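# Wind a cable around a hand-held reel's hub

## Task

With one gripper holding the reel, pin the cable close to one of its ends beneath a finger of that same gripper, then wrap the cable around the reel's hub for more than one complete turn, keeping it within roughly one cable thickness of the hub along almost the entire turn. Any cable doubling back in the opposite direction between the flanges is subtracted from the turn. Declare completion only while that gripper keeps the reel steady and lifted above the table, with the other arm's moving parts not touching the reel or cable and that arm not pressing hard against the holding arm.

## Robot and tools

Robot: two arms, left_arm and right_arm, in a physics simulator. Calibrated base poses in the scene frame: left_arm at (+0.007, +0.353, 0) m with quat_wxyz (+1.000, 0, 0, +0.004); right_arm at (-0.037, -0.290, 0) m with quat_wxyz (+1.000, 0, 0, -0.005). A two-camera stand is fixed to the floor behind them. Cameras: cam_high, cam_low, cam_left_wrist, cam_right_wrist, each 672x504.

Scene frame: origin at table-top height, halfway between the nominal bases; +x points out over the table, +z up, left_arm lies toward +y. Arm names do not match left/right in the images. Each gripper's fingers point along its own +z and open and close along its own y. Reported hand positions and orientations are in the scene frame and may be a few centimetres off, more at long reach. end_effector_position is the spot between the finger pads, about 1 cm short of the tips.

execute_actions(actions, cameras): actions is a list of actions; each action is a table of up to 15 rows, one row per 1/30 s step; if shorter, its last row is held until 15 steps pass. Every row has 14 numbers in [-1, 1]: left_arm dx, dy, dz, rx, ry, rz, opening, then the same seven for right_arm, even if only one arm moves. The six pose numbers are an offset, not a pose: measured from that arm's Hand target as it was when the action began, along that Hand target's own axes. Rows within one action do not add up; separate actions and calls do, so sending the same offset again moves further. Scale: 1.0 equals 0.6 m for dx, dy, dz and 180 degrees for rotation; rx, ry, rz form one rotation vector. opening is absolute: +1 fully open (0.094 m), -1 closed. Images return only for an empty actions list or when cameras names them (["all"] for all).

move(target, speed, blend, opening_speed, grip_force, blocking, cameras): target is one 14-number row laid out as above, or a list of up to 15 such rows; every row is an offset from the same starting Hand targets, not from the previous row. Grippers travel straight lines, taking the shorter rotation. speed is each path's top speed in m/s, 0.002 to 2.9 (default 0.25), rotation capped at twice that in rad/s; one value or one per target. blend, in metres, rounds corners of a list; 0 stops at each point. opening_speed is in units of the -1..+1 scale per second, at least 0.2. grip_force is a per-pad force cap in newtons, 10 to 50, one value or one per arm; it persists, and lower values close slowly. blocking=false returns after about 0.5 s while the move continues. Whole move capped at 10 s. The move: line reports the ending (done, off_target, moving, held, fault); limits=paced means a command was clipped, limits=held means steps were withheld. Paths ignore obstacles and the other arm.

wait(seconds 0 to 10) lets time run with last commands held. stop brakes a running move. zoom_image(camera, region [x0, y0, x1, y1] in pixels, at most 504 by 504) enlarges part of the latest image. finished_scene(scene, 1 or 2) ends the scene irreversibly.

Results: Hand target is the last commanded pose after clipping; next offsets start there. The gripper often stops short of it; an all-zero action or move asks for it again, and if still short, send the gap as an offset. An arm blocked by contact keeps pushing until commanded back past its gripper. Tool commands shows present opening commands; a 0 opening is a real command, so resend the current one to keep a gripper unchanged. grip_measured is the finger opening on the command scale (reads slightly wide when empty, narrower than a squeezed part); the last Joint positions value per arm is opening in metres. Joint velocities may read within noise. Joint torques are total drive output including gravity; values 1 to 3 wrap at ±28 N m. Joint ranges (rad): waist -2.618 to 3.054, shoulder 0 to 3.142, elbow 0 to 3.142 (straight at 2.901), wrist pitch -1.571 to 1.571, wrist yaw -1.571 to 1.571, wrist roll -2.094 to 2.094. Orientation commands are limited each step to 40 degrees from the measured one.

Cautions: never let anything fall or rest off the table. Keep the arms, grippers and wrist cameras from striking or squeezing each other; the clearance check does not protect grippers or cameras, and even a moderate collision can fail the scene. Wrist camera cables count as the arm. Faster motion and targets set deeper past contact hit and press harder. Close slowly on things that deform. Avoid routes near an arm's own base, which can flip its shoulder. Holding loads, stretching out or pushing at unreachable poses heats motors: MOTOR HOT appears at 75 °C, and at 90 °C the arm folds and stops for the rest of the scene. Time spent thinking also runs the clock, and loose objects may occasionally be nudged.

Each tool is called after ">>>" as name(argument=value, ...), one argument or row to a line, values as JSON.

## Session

Scene 1 done. On to scene 2.

>>> execute_actions(
  actions=[],
)

Scene clock: 0.00 s.
left_arm: end_effector_position=(+0.4136, +0.3795, +0.1255) grip_measured=+1.000 end_effector_quat_wxyz=(+0.628, -0.088, +0.769, +0.084) | right_arm: end_effector_position=(+0.3673, -0.3085, +0.1147) grip_measured=+1.000 end_effector_quat_wxyz=(+0.616, +0.048, +0.785, -0.049)
Joint positions: left_arm=[-0.084 1.579 0.379 0.991 -0.316 -0.046 0.094] | right_arm=[0.03 1.571 0.358 0.972 0.155 0.02 0.094]
Joint velocities: within noise
Joint torques (N m): no reading
Heat: left arm: 34 °C; right arm: 40 °C.
Hand target: left_arm +0.4167, +0.3796, +0.1370; +0.641, -0.091, +0.758, +0.082 | right_arm +0.3675, -0.3086, +0.1147; +0.614, +0.048, +0.786, -0.049
Tool commands: left_gripper/opening=+1.0 right_gripper/opening=+1.0

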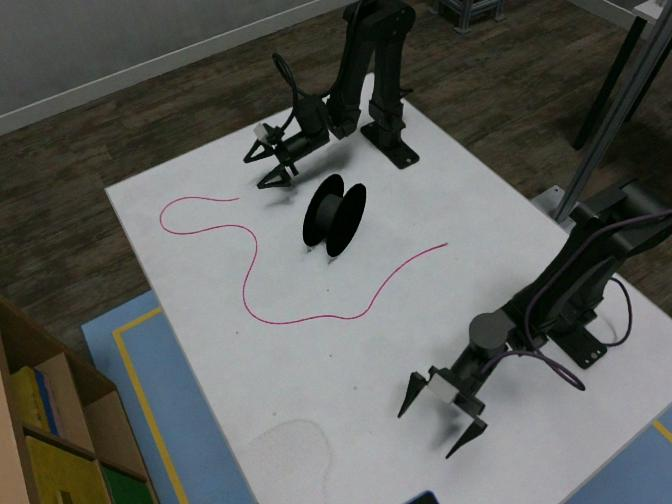

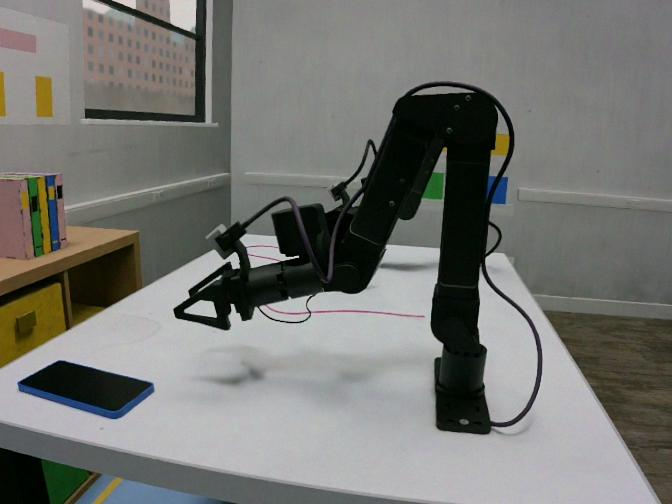

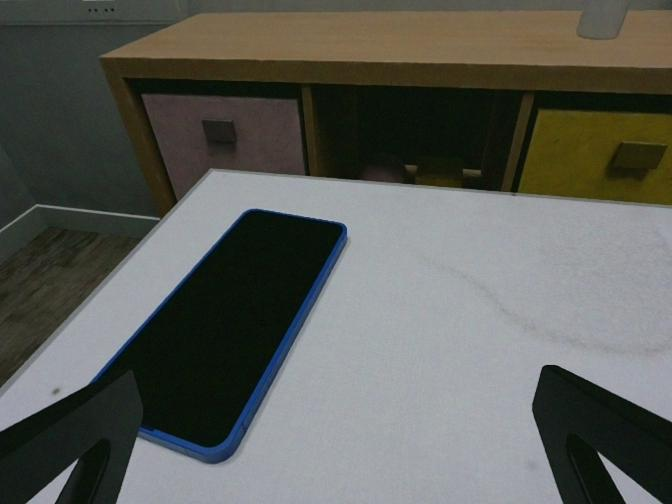

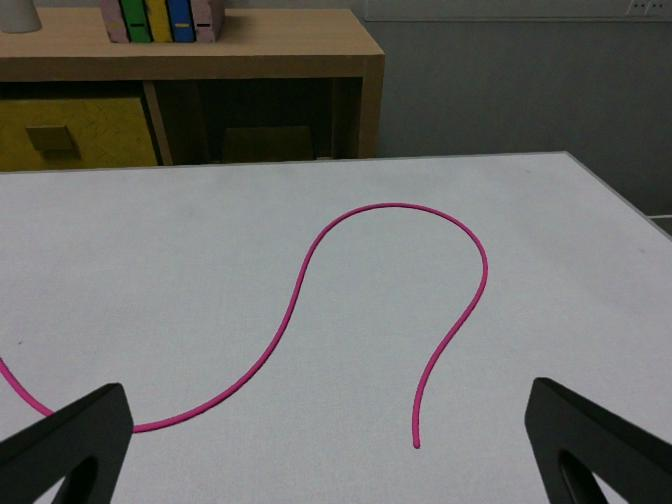

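>>> move(
  target=[-0.1278,-0.2417,-0.2868,0.2968,0.1777,0.1504,0,0,0,0,0,0,0,1],
  speed=0.25,
  cameras=["all"],
)

Scene clock: 139.60 s.
left_arm: end_effector_position=(+0.2966, +0.2056, +0.2256) grip_measured=+0.002 end_effector_quat_wxyz=(+0.340, +0.344, +0.864, -0.140) | right_arm: end_effector_position=(+0.3673, -0.3085, +0.1147) grip_measured=+1.000 end_effector_quat_wxyz=(+0.616, +0.048, +0.785, -0.049)
Joint positions: left_arm=[-0.311 1.172 1.128 -0.828 0.313 0.341 0.047] | right_arm=[0.03 1.571 0.358 0.972 0.155 0.02 0.094]
Joint torques (N m): left_arm=[-0.35 -2.58 9.28 0.84 0.37 0.11] | right_arm=[0.05 -6.09 5.39 2.27 0.02 0.01]
Heat: left arm: 42 °C; right arm: 47 °C.
Hand target: left_arm +0.2997, +0.1999, +0.2399; +0.353, +0.354, +0.854, -0.146 | right_arm +0.3675, -0.3086, +0.1147; +0.614, +0.048, +0.786, -0.049
Off the commanded pose: left_arm 0.016 m, 2 deg | right_arm 0.000 m, 0 deg.
move: off_target (left_arm)

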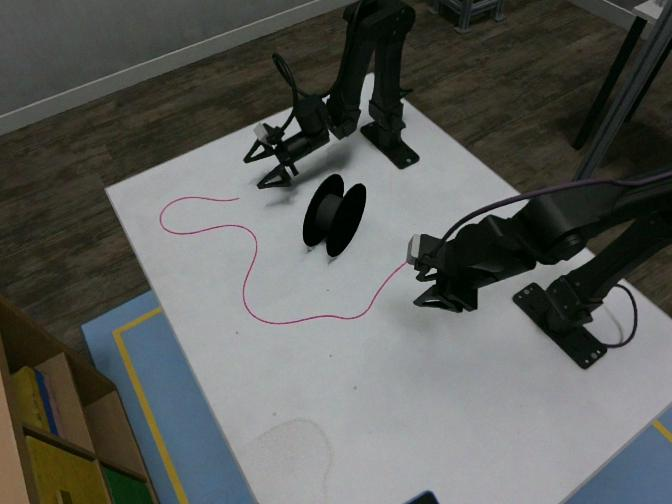

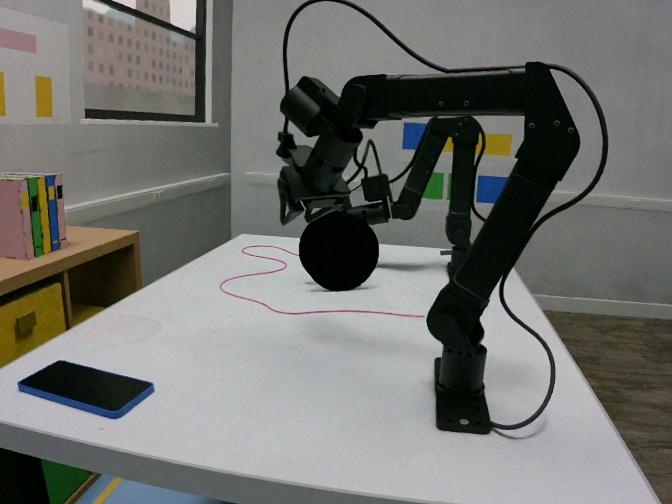

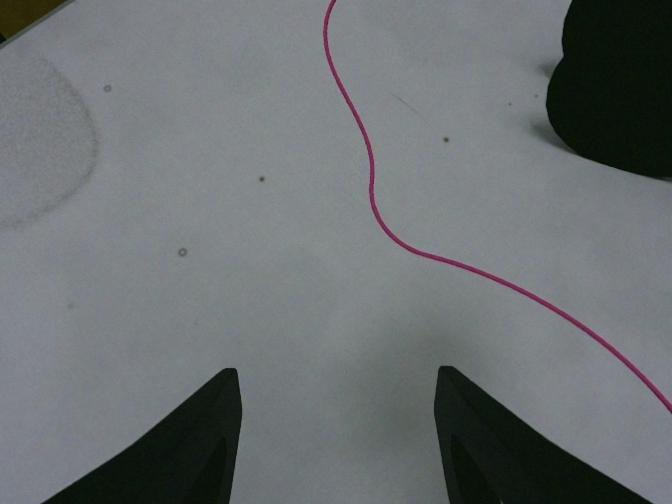

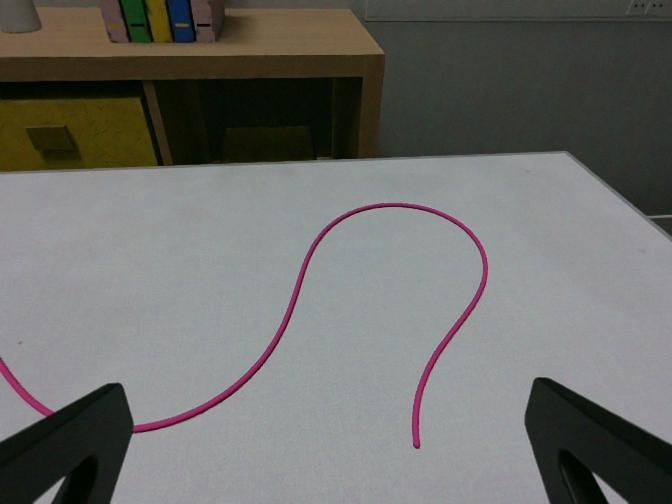

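>>> move(
  target=[-0.0187,-0.0472,-0.052,0.098,0,0.098,0,0,0,0,0,0,0,1],
  speed=0.25,
  cameras=["cam_left_wrist"],
)

Scene clock: 227.07 s.
left_arm: end_effector_position=(+0.2670, +0.1926, +0.2577) grip_measured=+0.002 end_effector_quat_wxyz=(+0.301, +0.525, +0.767, -0.213) | right_arm: end_effector_position=(+0.3673, -0.3085, +0.1147) grip_measured=+1.000 end_effector_quat_wxyz=(+0.616, +0.048, +0.785, -0.049)
Joint positions: left_arm=[-0.215 1.304 1.381 -1.182 0.618 0.843 0.047] | right_arm=[0.03 1.571 0.358 0.972 0.155 0.02 0.094]
Joint torques (N m): left_arm=[0.58 -3 8.62 0.47 0.65 0.13] | right_arm=[0.05 -6.08 5.39 2.27 0.02 0]
Heat: left arm: 42 °C; right arm: 48 °C.
Hand target: left_arm +0.2697, +0.1898, +0.2698; +0.313, +0.530, +0.757, -0.219 | right_arm +0.3675, -0.3086, +0.1147; +0.614, +0.048, +0.786, -0.049
Off the commanded pose: left_arm 0.013 m, 2 deg | right_arm 0.000 m, 0 deg.
move: off_target (left_arm)
Images, in order (width x height): cam_left_wrist 672x504.

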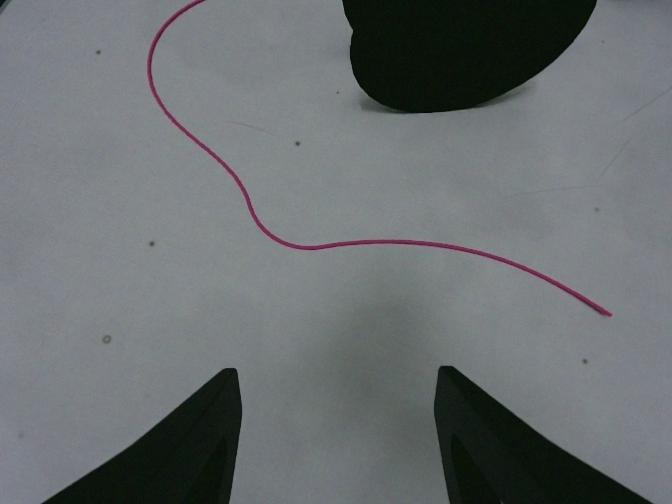

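>>> move(
  target=[
    [0,0,0,0,0,0,0,-0.3233,-0.006,-0.08,-0.05,0.085,-0.05,1],
    [0,0,0,0,0,0,0,-0.348,0.2957,-0.2592,-0.199,0.341,-0.2048,1],
  ],
  speed=0.25,
  blend=[0.05,0],
  cameras=["all"],
)

Scene clock: 266.37 s.
left_arm: end_effector_position=(+0.2669, +0.1927, +0.2577) grip_measured=+0.002 end_effector_quat_wxyz=(+0.301, +0.526, +0.767, -0.213) | right_arm: end_effector_position=(+0.2922, -0.1174, +0.3568) grip_measured=+1.000 end_effector_quat_wxyz=(+0.288, -0.330, +0.898, +0.050)
Joint positions: left_arm=[-0.215 1.304 1.381 -1.183 0.619 0.843 0.047] | right_arm=[0.473 1.721 2.304 -1.56 -0.034 -0.23 0.094]
Joint torques (N m): left_arm=[0.57 -3.02 8.64 0.44 0.65 0.12] | right_arm=[0.09 -5.39 6.46 1.36 -0.22 -0.01]
Heat: left arm: 40 °C; right arm: 48 °C.
Hand target: left_arm +0.2697, +0.1899, +0.2698; +0.313, +0.530, +0.757, -0.219 | right_arm +0.2922, -0.1148, +0.3515; +0.082, -0.349, +0.933, +0.030
Off the commanded pose: left_arm 0.013 m, 2 deg | right_arm 0.006 m, 24 deg.
joint sent to its limit (right arm) — joint 4 (wrist pitch), lower limit. The joint targets are off in orientation, not in position.
move: off_target (left_arm, right_arm)

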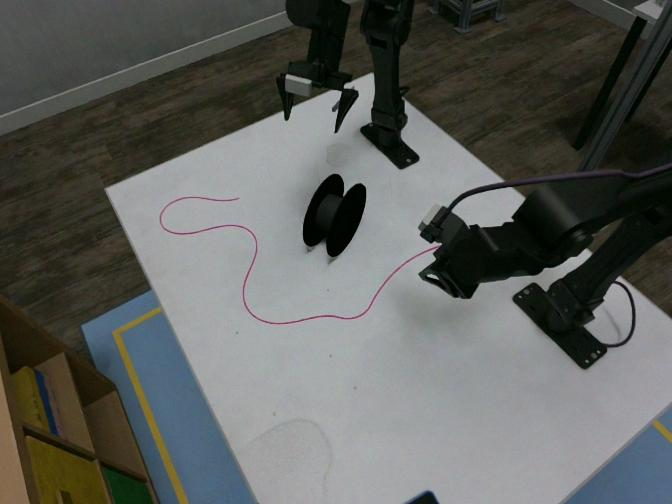

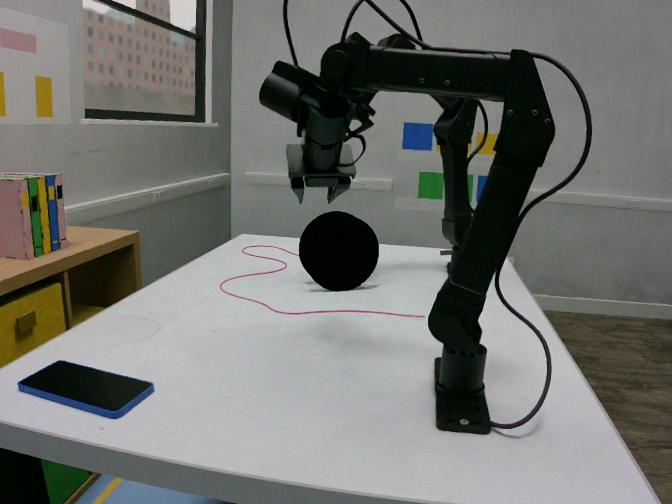

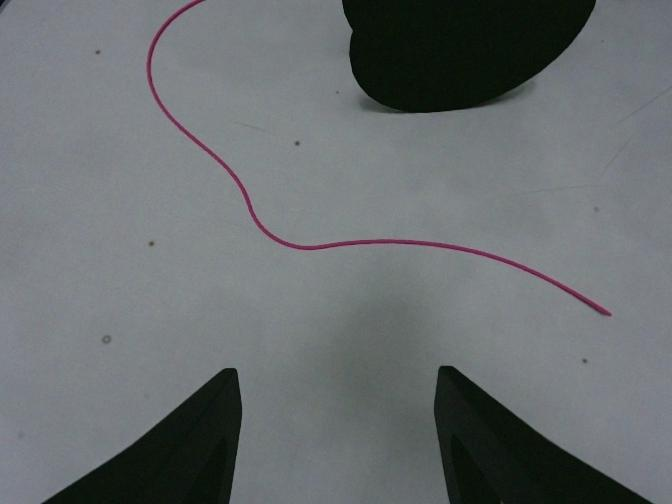

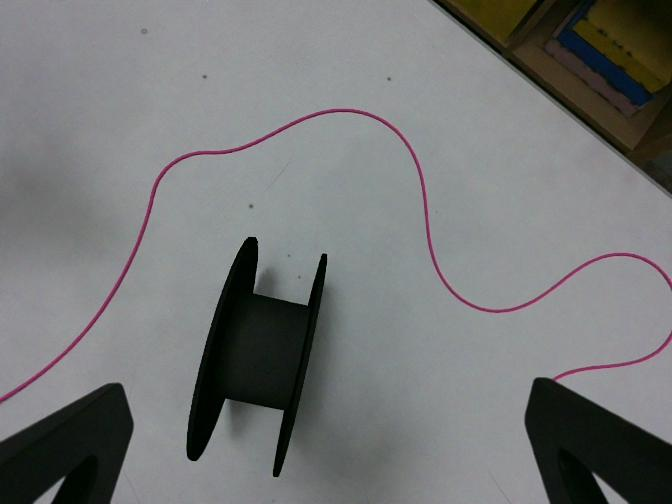

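>>> move(
  target=[0,0,0,0,0,0,0,0.2152,0.0877,0.2132,0.0306,-0.1658,0.0664,1],
  speed=0.15,
  cameras=["cam_right_wrist","cam_high"],
)

Scene clock: 319.40 s.
left_arm: end_effector_position=(+0.2669, +0.1927, +0.2577) grip_measured=+0.002 end_effector_quat_wxyz=(+0.301, +0.526, +0.767, -0.213) | right_arm: end_effector_position=(+0.1781, -0.1438, +0.2013) grip_measured=+1.000 end_effector_quat_wxyz=(+0.322, -0.233, +0.914, +0.081)
Joint positions: left_arm=[-0.215 1.304 1.381 -1.183 0.619 0.843 0.047] | right_arm=[0.678 0.924 0.955 -0.932 0.108 0.13 0.094]
Joint torques (N m): left_arm=[0.57 -2.99 8.62 0.45 0.65 0.12] | right_arm=[0.46 -2.84 5.94 1.96 0.15 0.12]
Heat: left arm: 40 °C; right arm: 44 °C.
Hand target: left_arm +0.2697, +0.1899, +0.2698; +0.313, +0.530, +0.757, -0.219 | right_arm +0.1787, -0.1439, +0.2028; +0.332, -0.227, +0.912, +0.083
Off the commanded pose: left_arm 0.013 m, 2 deg | right_arm 0.002 m, 1 deg.
move: off_target (left_arm)
Images, in order (width x height): cam_high 672x504, cam_right_wrist 672x504.

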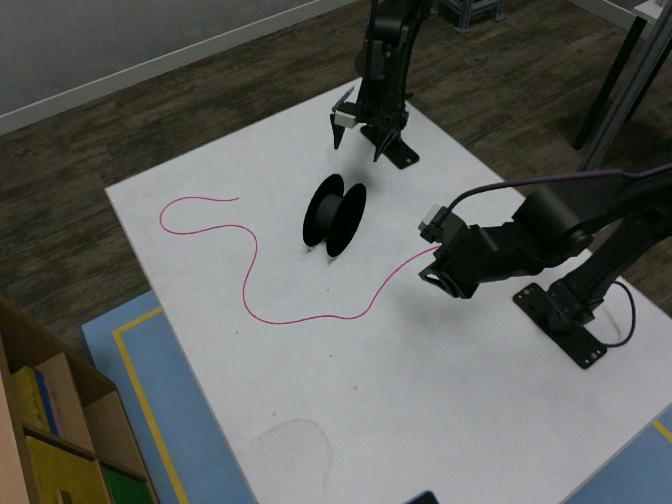

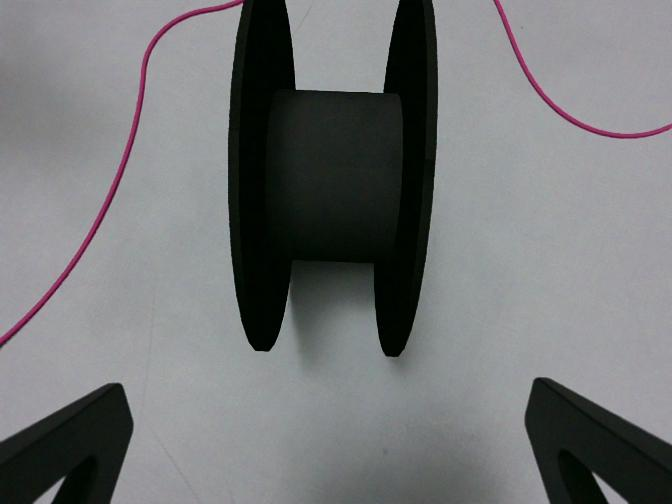

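>>> move(
  target=[0,0,0,0,0,0,0,0,0,0.18,0,0,0,1],
  speed=0.1,
  cameras=["cam_right_wrist"],
)

Scene clock: 326.33 s.
left_arm: end_effector_position=(+0.2669, +0.1927, +0.2577) grip_measured=+0.002 end_effector_quat_wxyz=(+0.301, +0.526, +0.767, -0.213) | right_arm: end_effector_position=(+0.2380, -0.1116, +0.1240) grip_measured=+1.000 end_effector_quat_wxyz=(+0.332, -0.224, +0.913, +0.082)
Joint positions: left_arm=[-0.215 1.304 1.381 -1.183 0.619 0.843 0.047] | right_arm=[0.63 1.18 0.755 -0.453 0.087 0.108 0.094]
Joint torques (N m): left_arm=[0.57 -3 8.61 0.46 0.65 0.13] | right_arm=[-0.55 -3.33 6.27 1.99 -0.07 -0.1]
Heat: left arm: 40 °C; right arm: 45 °C.
Hand target: left_arm +0.2697, +0.1899, +0.2698; +0.313, +0.530, +0.757, -0.219 | right_arm +0.2400, -0.1113, +0.1201; +0.332, -0.227, +0.912, +0.083
Off the commanded pose: left_arm 0.013 m, 2 deg | right_arm 0.004 m, 0 deg.
move: off_target (left_arm)
Images, in order (width x height): cam_right_wrist 672x504.

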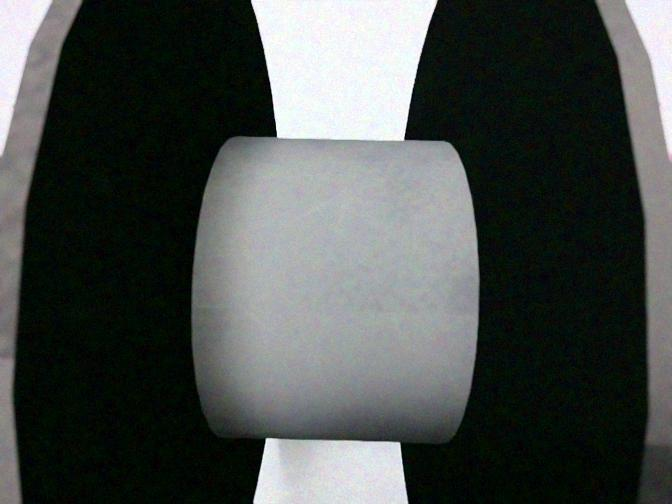

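>>> move(
  target=[0,0,0,0,0,0,0,0,0,0,0,0,0,0.36],
  opening_speed=0.5,
  cameras=["cam_right_wrist"],
)

Scene clock: 337.07 s.
left_arm: end_effector_position=(+0.2669, +0.1927, +0.2577) grip_measured=+0.002 end_effector_quat_wxyz=(+0.301, +0.526, +0.767, -0.213) | right_arm: end_effector_position=(+0.2380, -0.1114, +0.1241) grip_measured=+0.406 end_effector_quat_wxyz=(+0.332, -0.224, +0.913, +0.083)
Joint positions: left_arm=[-0.215 1.304 1.381 -1.183 0.619 0.843 0.047] | right_arm=[0.63 1.18 0.755 -0.452 0.087 0.107 0.066]
Joint torques (N m): left_arm=[0.57 -3.02 8.64 0.45 0.65 0.13] | right_arm=[-0.53 -3.34 6.28 2.01 -0.04 -0.09]
Heat: left arm: 40 °C; right arm: 46 °C.
Hand target: left_arm +0.2697, +0.1899, +0.2698; +0.313, +0.530, +0.757, -0.219 | right_arm +0.2400, -0.1113, +0.1201; +0.332, -0.227, +0.912, +0.083
Off the commanded pose: left_arm 0.013 m, 2 deg | right_arm 0.004 m, 0 deg.
move: off_target (left_arm)
Images, in order (width x height): cam_right_wrist 672x504.

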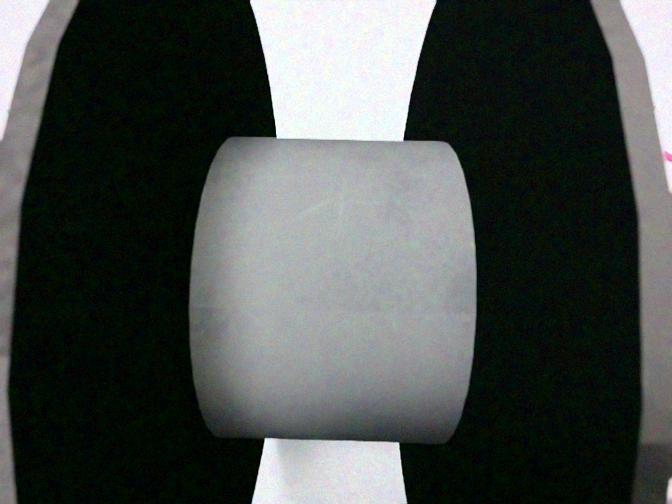

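>>> move(
  target=[
    [0,0,0,0,0,0,0,-0.0643,0,-0.0766,0,0,0,0.36],
    [0,0,0,0,0,0,0,-0.2355,0.0158,0.067,0.1,0,0.119,0.36],
  ],
  speed=0.1,
  blend=[0.02,0],
  cameras=["all"],
)

Scene clock: 351.97 s.
left_arm: end_effector_position=(+0.2669, +0.1927, +0.2577) grip_measured=+0.002 end_effector_quat_wxyz=(+0.301, +0.526, +0.767, -0.213) | right_arm: end_effector_position=(+0.3455, -0.0438, +0.1740) grip_measured=+0.405 end_effector_quat_wxyz=(+0.326, -0.011, +0.945, +0.004)
Joint positions: left_arm=[-0.215 1.304 1.381 -1.183 0.619 0.843 0.047] | right_arm=[0.739 1.784 1.542 -0.79 0.411 0.591 0.066]
Joint torques (N m): left_arm=[0.57 -3 8.62 0.46 0.65 0.12] | right_arm=[0.54 -8.12 9.68 1.54 0.59 0.18]
Heat: left arm: 40 °C; right arm: 46 °C.
Hand target: left_arm +0.2697, +0.1899, +0.2698; +0.313, +0.530, +0.757, -0.219 | right_arm +0.3540, -0.0402, +0.1803; +0.342, +0.000, +0.940, +0.000
Off the commanded pose: left_arm 0.013 m, 2 deg | right_arm 0.011 m, 2 deg.
move: off_target (left_arm, right_arm)

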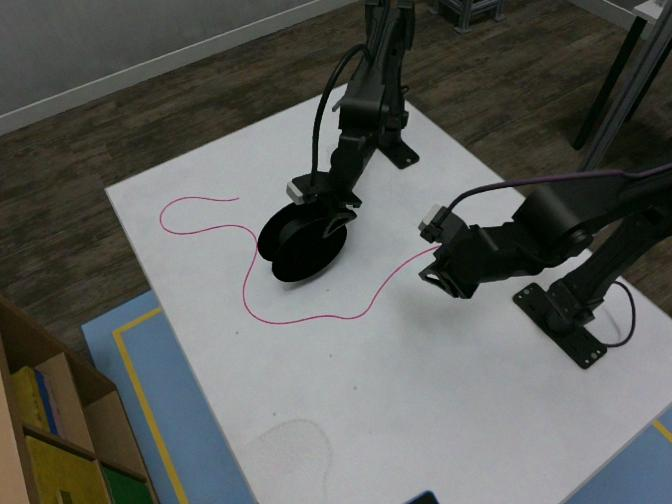

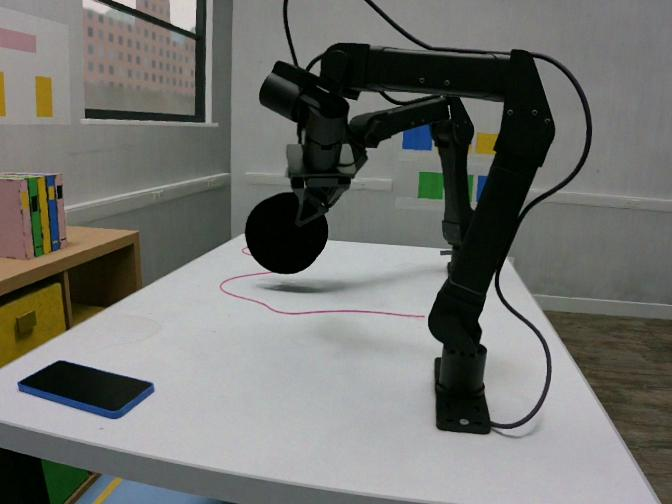

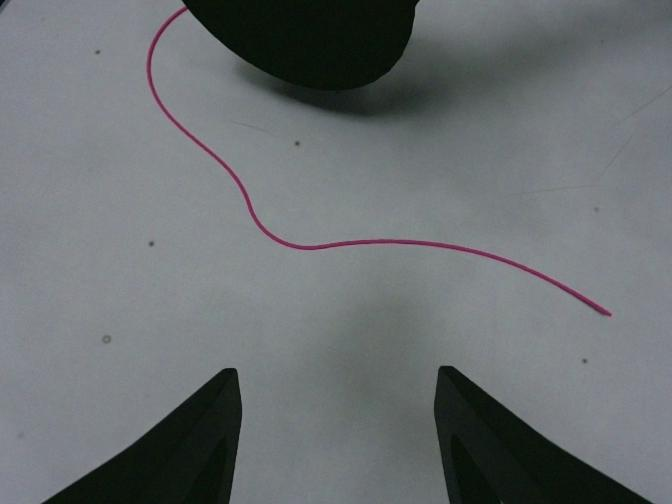

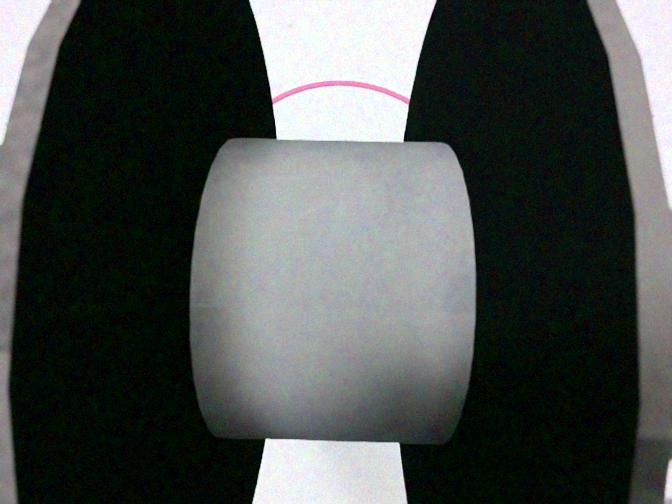

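>>> move(
  target=[0,0,0,0,0,0,0,0.055,0,0.0655,0,0,0,0.36],
  speed=0.04,
  cameras=["cam_low","cam_left_wrist"],
)

Scene clock: 362.93 s.
left_arm: end_effector_position=(+0.2669, +0.1927, +0.2577) grip_measured=+0.002 end_effector_quat_wxyz=(+0.301, +0.526, +0.767, -0.213) | right_arm: end_effector_position=(+0.3464, -0.0431, +0.1322) grip_measured=+0.405 end_effector_quat_wxyz=(+0.326, -0.010, +0.945, +0.003)
Joint positions: left_arm=[-0.215 1.304 1.381 -1.183 0.619 0.843 0.047] | right_arm=[0.739 1.803 1.4 -0.632 0.412 0.593 0.066]
Joint torques (N m): left_arm=[0.57 -2.99 8.61 0.45 0.65 0.12] | right_arm=[0.51 -8.24 6.49 2.03 0.62 0.14]
Heat: left arm: 40 °C; right arm: 46 °C.
Hand target: left_arm +0.2697, +0.1899, +0.2698; +0.313, +0.530, +0.757, -0.219 | right_arm +0.3541, -0.0402, +0.1291; +0.342, +0.000, +0.940, +0.000
Off the commanded pose: left_arm 0.013 m, 2 deg | right_arm 0.009 m, 2 deg.
move: off_target (left_arm)
Images, in order (width x height): cam_low 672x504, cam_left_wrist 672x504.

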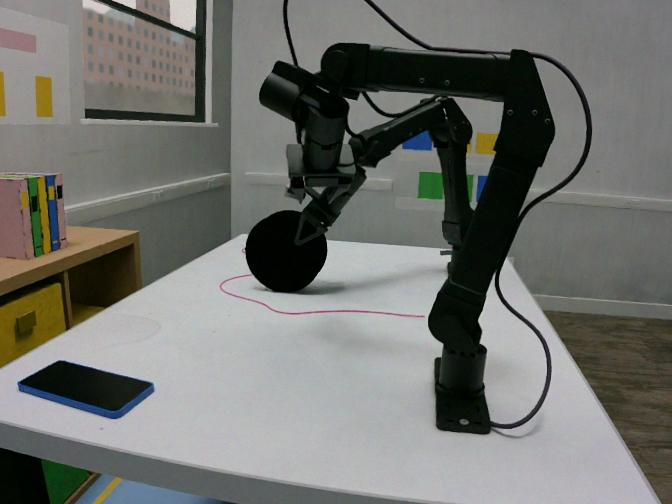

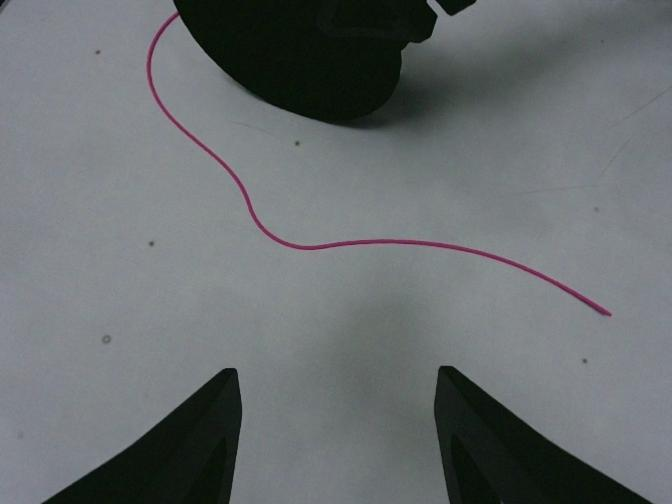

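>>> move(
  target=[0,0,0,0,0,0,0,0.013,0,0.0155,0,0,0,0.36],
  speed=0.03,
  cameras=["cam_left_wrist"],
)

Scene clock: 368.50 s.
left_arm: end_effector_position=(+0.2669, +0.1927, +0.2577) grip_measured=+0.002 end_effector_quat_wxyz=(+0.301, +0.526, +0.767, -0.213) | right_arm: end_effector_position=(+0.3498, -0.0415, +0.1278) grip_measured=+0.405 end_effector_quat_wxyz=(+0.337, -0.006, +0.941, +0.009)
Joint positions: left_arm=[-0.215 1.304 1.381 -1.183 0.619 0.843 0.047] | right_arm=[0.739 1.803 1.367 -0.572 0.419 0.593 0.066]
Joint torques (N m): left_arm=[0.57 -3 8.64 0.45 0.65 0.12] | right_arm=[0.54 -7.57 6.08 1.92 0.55 0.12]
Heat: left arm: 40 °C; right arm: 46 °C.
Hand target: left_arm +0.2697, +0.1899, +0.2698; +0.313, +0.530, +0.757, -0.219 | right_arm +0.3540, -0.0401, +0.1169; +0.342, +0.000, +0.940, +0.000
Off the commanded pose: left_arm 0.013 m, 2 deg | right_arm 0.012 m, 1 deg.
move: off_target (left_arm, right_arm)
Images, in order (width x height): cam_left_wrist 672x504.

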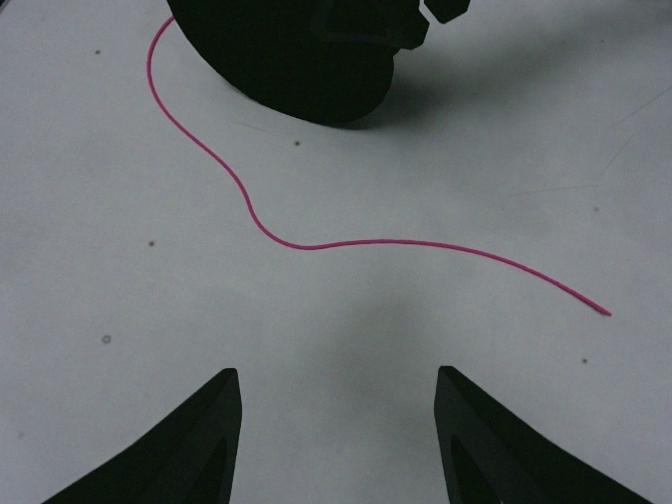

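>>> move(
  target=[0,0,0,0,0,0,0,0,0,0,0,0,0,0.95],
  opening_speed=0.4,
  cameras=["cam_left_wrist","cam_right_wrist","cam_low"],
)

Scene clock: 373.83 s.
left_arm: end_effector_position=(+0.2669, +0.1927, +0.2577) grip_measured=+0.002 end_effector_quat_wxyz=(+0.301, +0.526, +0.767, -0.213) | right_arm: end_effector_position=(+0.3526, -0.0407, +0.1301) grip_measured=+0.948 end_effector_quat_wxyz=(+0.344, -0.003, +0.939, +0.011)
Joint positions: left_arm=[-0.215 1.304 1.381 -1.183 0.619 0.843 0.047] | right_arm=[0.739 1.803 1.367 -0.558 0.426 0.593 0.092]
Joint torques (N m): left_arm=[0.58 -3.02 8.62 0.45 0.65 0.12] | right_arm=[0.5 -7.57 6.06 1.78 0.48 0.13]
Heat: left arm: 41 °C; right arm: 46 °C.
Hand target: left_arm +0.2697, +0.1899, +0.2698; +0.313, +0.530, +0.757, -0.219 | right_arm +0.3541, -0.0402, +0.1169; +0.342, +0.000, +0.940, +0.000
Off the commanded pose: left_arm 0.013 m, 2 deg | right_arm 0.013 m, 1 deg.
move: off_target (left_arm, right_arm)
Images, in order (width x height): cam_low 672x504, cam_left_wrist 672x504, cam_right_wrist 672x504.

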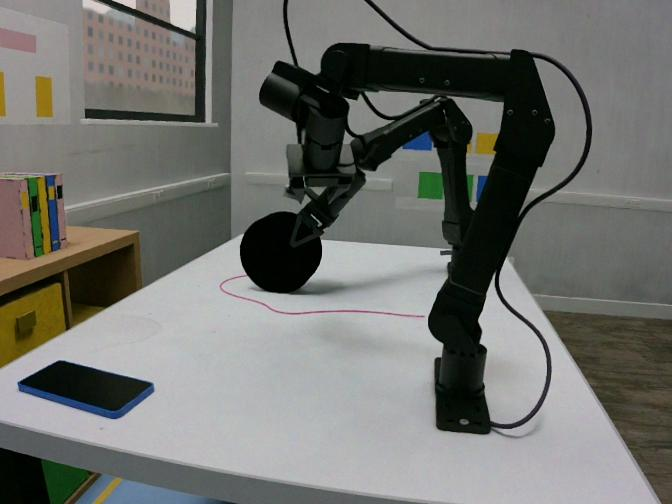

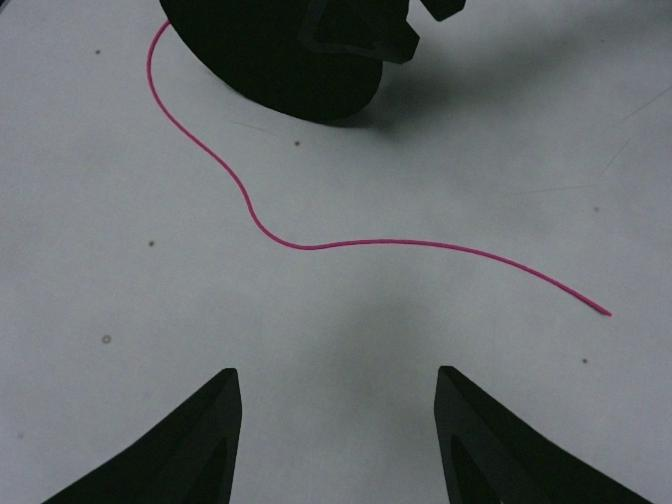

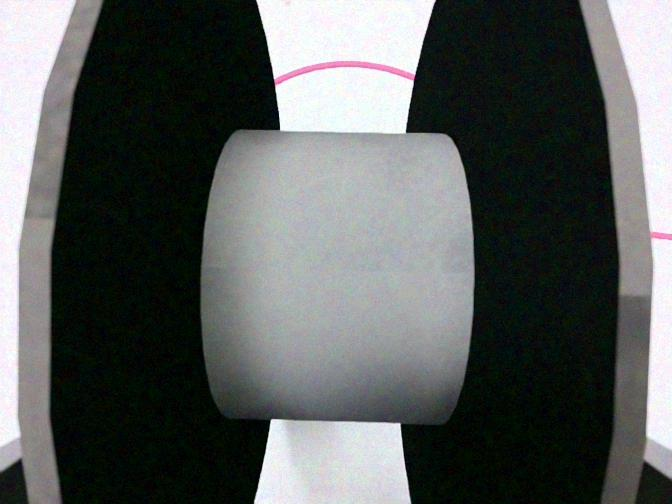

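>>> move(
  target=[
    [0,0,0,0,0,0,0,0,0,-0.2,0,0,0,0.95],
    [0,0,0,0,0,0,0,-0.13,-0.1,-0.2,0,-0.12,0,0.95],
  ],
  speed=0.15,
  blend=[0.02,0],
  cameras=["cam_right_wrist","cam_high","cam_low"],
)

Scene clock: 423.93 s.
left_arm: end_effector_position=(+0.2669, +0.1927, +0.2577) grip_measured=+0.002 end_effector_quat_wxyz=(+0.301, +0.526, +0.767, -0.213) | right_arm: end_effector_position=(+0.3380, -0.0946, +0.2491) grip_measured=+0.948 end_effector_quat_wxyz=(+0.499, -0.007, +0.867, -0.003)
Joint positions: left_arm=[-0.215 1.304 1.381 -1.183 0.619 0.843 0.047] | right_arm=[0.734 1.438 1.208 -0.428 0.609 0.403 0.092]
Joint torques (N m): left_arm=[0.55 -3.02 8.61 0.45 0.65 0.12] | right_arm=[-0.35 -9.09 6.2 2.21 0.38 -0.05]
Heat: left arm: 41 °C; right arm: 45 °C.
Hand target: left_arm +0.2697, +0.1899, +0.2698; +0.313, +0.530, +0.757, -0.219 | right_arm +0.3366, -0.1002, +0.2590; +0.512, +0.000, +0.859, +0.000
Off the commanded pose: left_arm 0.013 m, 2 deg | right_arm 0.011 m, 2 deg.
move: off_target (left_arm, right_arm)
Images, in order (width x height): cam_high 672x504, cam_low 672x504, cam_right_wrist 672x504.

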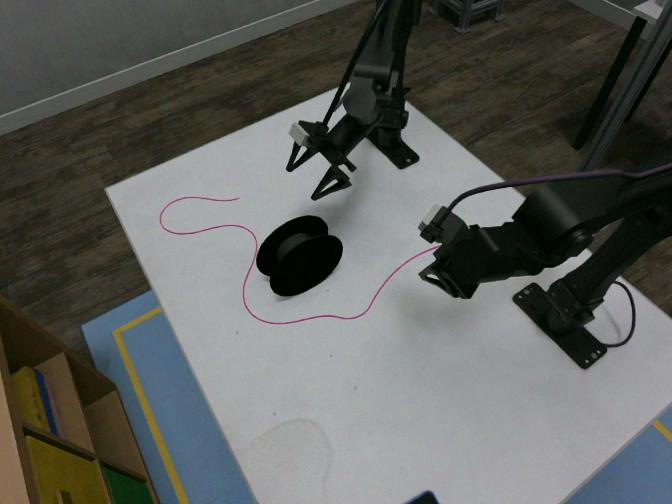

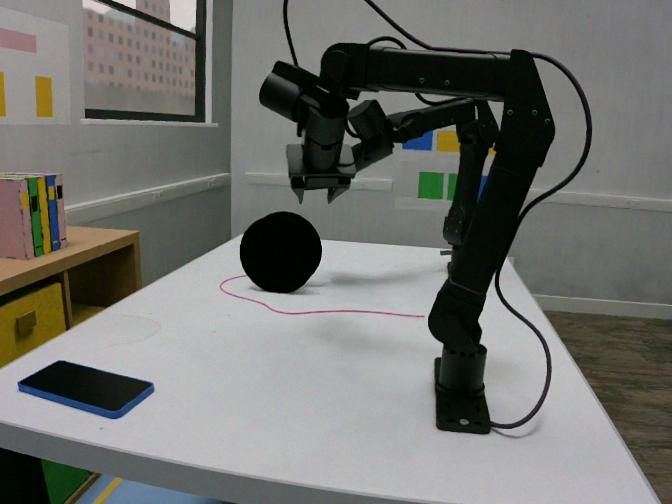

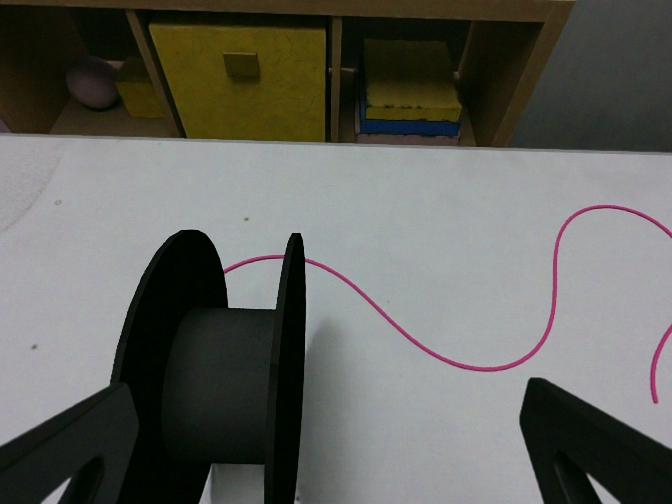

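>>> move(
  target=[
    [0,0,0,0,0,0,-0.3,0.0317,-0.2,-0.0587,0,0,0,0.5],
    [0.0633,-0.1997,0.3245,-0.187,0.1104,-0.278,-0.3,0.0317,-0.2,-0.0587,0,0,0,0.5],
  ],
  speed=0.2,
  cameras=["cam_left_wrist","cam_high","cam_low"],
)

Scene clock: 446.00 s.
left_arm: end_effector_position=(+0.1895, +0.0506, +0.0975) grip_measured=-0.298 end_effector_quat_wxyz=(+0.185, +0.091, +0.978, -0.018) | right_arm: end_effector_position=(+0.3006, -0.2172, +0.2645) grip_measured=+0.502 end_effector_quat_wxyz=(+0.519, +0.004, +0.855, +0.005)
Joint positions: left_arm=[-1.196 1.688 1.261 -0.935 -0.313 -0.969 0.033] | right_arm=[0.39 1.014 0.93 -0.425 0.332 0.194 0.071]
Joint torques (N m): left_arm=[-0.27 -6.22 8.46 0.11 -0.44 -0.07] | right_arm=[-0.44 -3.84 6.34 2.03 0.05 -0.09]
Heat: left arm: 41 °C; right arm: 47 °C.
Hand target: left_arm +0.1953, +0.0447, +0.1051; +0.199, +0.085, +0.976, -0.018 | right_arm +0.2965, -0.2201, +0.2589; +0.512, +0.000, +0.859, +0.000
Off the commanded pose: left_arm 0.011 m, 2 deg | right_arm 0.007 m, 1 deg.
move: off_target (left_arm)
Images, in order (width x height): cam_high 672x504, cam_low 672x504, cam_left_wrist 672x504.

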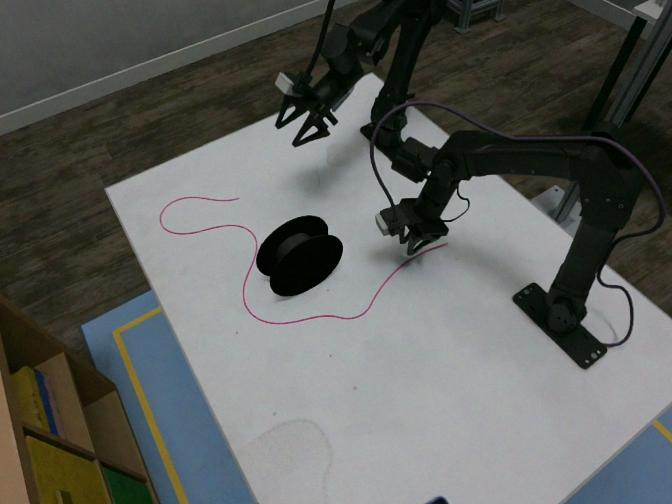

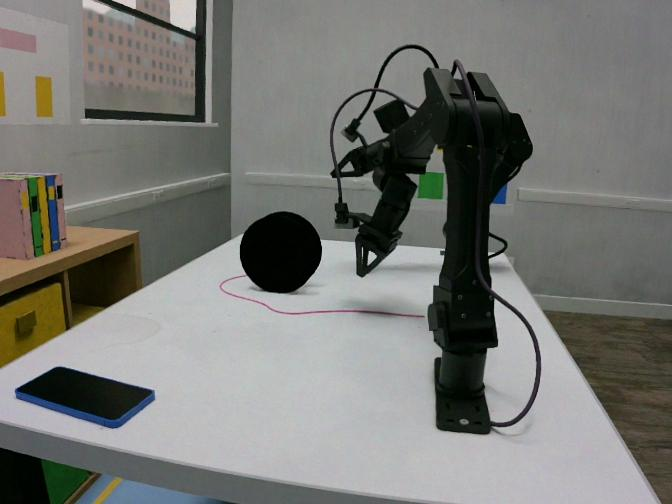

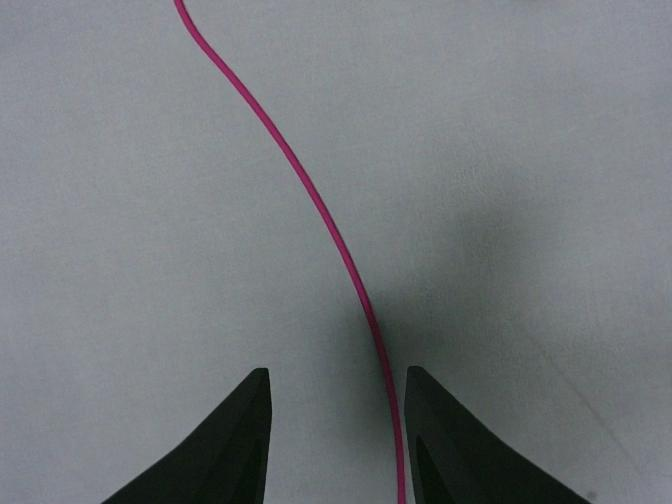

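>>> move(
  target=[0.0243,-0.0163,0.094,-0.0406,0,-0.1033,-0.3,0,0,0,0,0,0,0.5],
  speed=0.1,
  cameras=["cam_left_wrist"],
)

Scene clock: 471.47 s.
left_arm: end_effector_position=(+0.1944, +0.0461, +0.0429) grip_measured=-0.298 end_effector_quat_wxyz=(+0.180, -0.081, +0.980, +0.025) | right_arm: end_effector_position=(+0.3006, -0.2172, +0.2645) grip_measured=+0.502 end_effector_quat_wxyz=(+0.519, +0.004, +0.855, +0.005)
Joint positions: left_arm=[-1.212 1.895 1.301 -0.921 -0.362 -1.359 0.033] | right_arm=[0.39 1.014 0.93 -0.425 0.332 0.194 0.071]
Joint torques (N m): left_arm=[-0.49 -7.32 7.71 0.1 -0.49 -0.07] | right_arm=[-0.46 -3.85 6.32 2.03 0.06 -0.09]
Heat: left arm: 43 °C; right arm: 47 °C.
Hand target: left_arm +0.2021, +0.0336, +0.0476; +0.198, -0.086, +0.976, +0.012 | right_arm +0.2965, -0.2201, +0.2589; +0.512, +0.000, +0.859, +0.000
Off the commanded pose: left_arm 0.015 m, 3 deg | right_arm 0.008 m, 1 deg.
move: off_target (left_arm)
Images, in order (width x height): cam_left_wrist 672x504.

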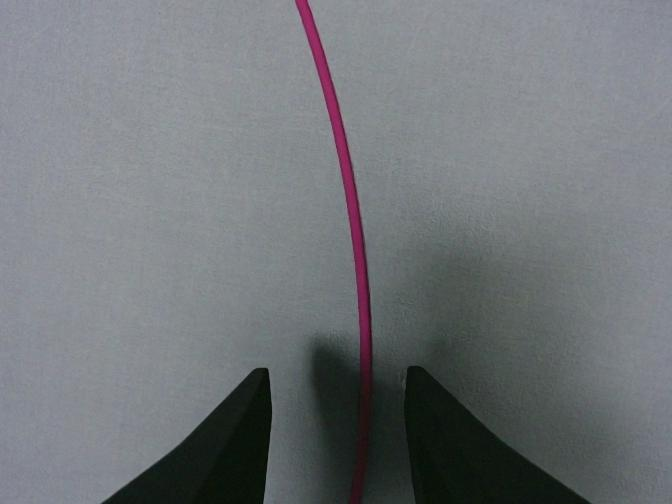

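>>> move(
  target=[
    [0.0208,-0.0082,0.0455,0,0,0,-0.3,0,0,0,0,0,0,0.5],
  ],
  speed=0.05,
  cameras=["cam_left_wrist"],
)

Scene clock: 478.77 s.
left_arm: end_effector_position=(+0.1993, +0.0284, +0.0231) grip_measured=-0.298 end_effector_quat_wxyz=(+0.185, -0.084, +0.979, +0.007) | right_arm: end_effector_position=(+0.3006, -0.2172, +0.2645) grip_measured=+0.502 end_effector_quat_wxyz=(+0.519, +0.004, +0.855, +0.005)
Joint positions: left_arm=[-1.217 1.958 1.301 -0.823 -0.363 -1.365 0.033] | right_arm=[0.39 1.014 0.93 -0.425 0.332 0.194 0.071]
Joint torques (N m): left_arm=[-0.47 -7.77 4.22 0.16 -0.49 -0.08] | right_arm=[-0.44 -3.82 6.34 2.03 0.06 -0.09]
Heat: left arm: 42 °C; right arm: 47 °C.
Hand target: left_arm +0.2021, +0.0283, +0.0176; +0.198, -0.086, +0.976, +0.012 | right_arm +0.2965, -0.2201, +0.2589; +0.512, +0.000, +0.859, +0.000
Off the commanded pose: left_arm 0.006 m, 2 deg | right_arm 0.008 m, 1 deg.
move: done
Images, in order (width x height): cam_left_wrist 672x504.

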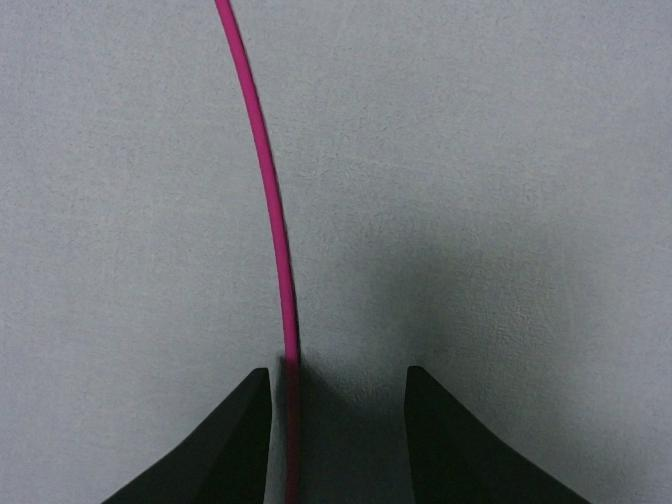

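>>> move(
  target=[
    [0.005,0.006,0.013,0,0,0,-0.3,0,0,0,0,0,0,0.5],
    [0.005,0.006,0.013,0,0,0,-1,0,0,0,0,0,0,0.5],
  ],
  speed=0.04,
  grip_force=[40,50],
  cameras=["cam_left_wrist"],
)

Scene clock: 485.63 s.
left_arm: end_effector_position=(+0.2005, +0.0301, +0.0172) grip_measured=-0.984 end_effector_quat_wxyz=(+0.191, -0.085, +0.978, +0.005) | right_arm: end_effector_position=(+0.3006, -0.2172, +0.2645) grip_measured=+0.502 end_effector_quat_wxyz=(+0.519, +0.004, +0.855, +0.005)
Joint positions: left_arm=[-1.217 1.958 1.272 -0.785 -0.373 -1.365 0.001] | right_arm=[0.39 1.014 0.93 -0.425 0.332 0.194 0.071]
Joint torques (N m): left_arm=[-0.24 -7.57 3.81 0.17 -0.39 -0.05] | right_arm=[-0.44 -3.84 6.3 2.03 0.05 -0.08]
Heat: left arm: 41 °C; right arm: 47 °C.
Hand target: left_arm +0.2017, +0.0319, +0.0092; +0.198, -0.086, +0.976, +0.013 | right_arm +0.2965, -0.2201, +0.2589; +0.512, +0.000, +0.859, +0.000
Off the commanded pose: left_arm 0.008 m, 1 deg | right_arm 0.008 m, 1 deg.
grip_force (N): 40, 50
move: done
Images, in order (width x height): cam_left_wrist 672x504.

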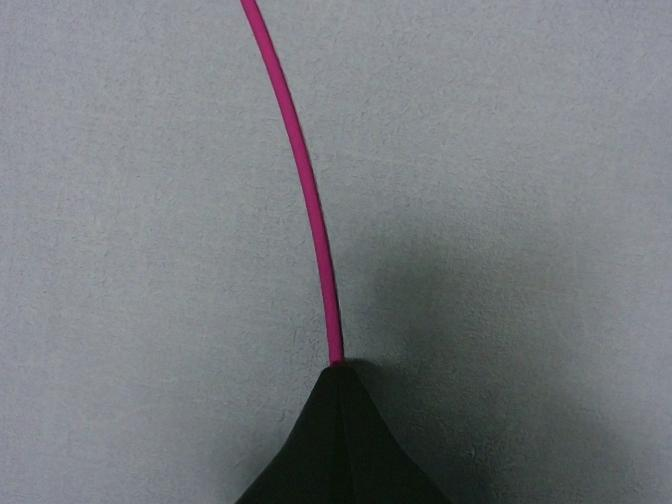

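>>> move(
  target=[
    [0,0,0,0,0,0,-0.4,0,0,0,0,0,0,0.5],
    [0.005,0,0.012,0,0,0,-0.4,0,0,0,0,0,0,0.5],
    [0.005,0,0.012,0,0,0,-1,0,0,0,0,0,0,0.5],
  ],
  speed=0.04,
  cameras=["cam_left_wrist"],
)

Scene clock: 493.13 s.
left_arm: end_effector_position=(+0.2025, +0.0262, +0.0149) grip_measured=-0.947 end_effector_quat_wxyz=(+0.196, -0.087, +0.977, -0.004) | right_arm: end_effector_position=(+0.3006, -0.2172, +0.2645) grip_measured=+0.502 end_effector_quat_wxyz=(+0.519, +0.004, +0.855, +0.005)
Joint positions: left_arm=[-1.217 1.962 1.264 -0.754 -0.377 -1.365 0.002] | right_arm=[0.39 1.014 0.93 -0.425 0.332 0.194 0.071]
Joint torques (N m): left_arm=[-0.18 -6.87 3.26 0.17 -0.34 -0.05] | right_arm=[-0.42 -3.84 6.34 2.03 0.05 -0.08]
Heat: left arm: 40 °C; right arm: 47 °C.
Hand target: left_arm +0.2019, +0.0318, +0.0015; +0.198, -0.087, +0.976, +0.012 | right_arm +0.2965, -0.2201, +0.2589; +0.512, +0.000, +0.859, +0.000
Off the commanded pose: left_arm 0.015 m, 2 deg | right_arm 0.008 m, 1 deg.
grip_force (N): 40, 50
move: off_target (left_arm); target 3's new opening was sent with left_arm's hand 0.014 m and 1 deg from that target
Images, in order (width x height): cam_left_wrist 672x504.

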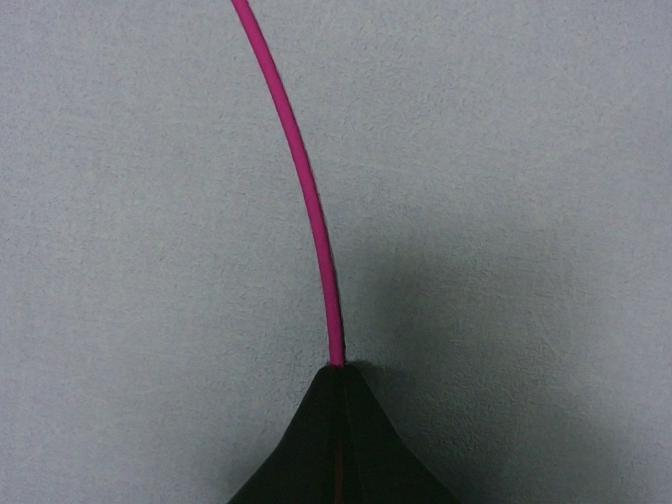

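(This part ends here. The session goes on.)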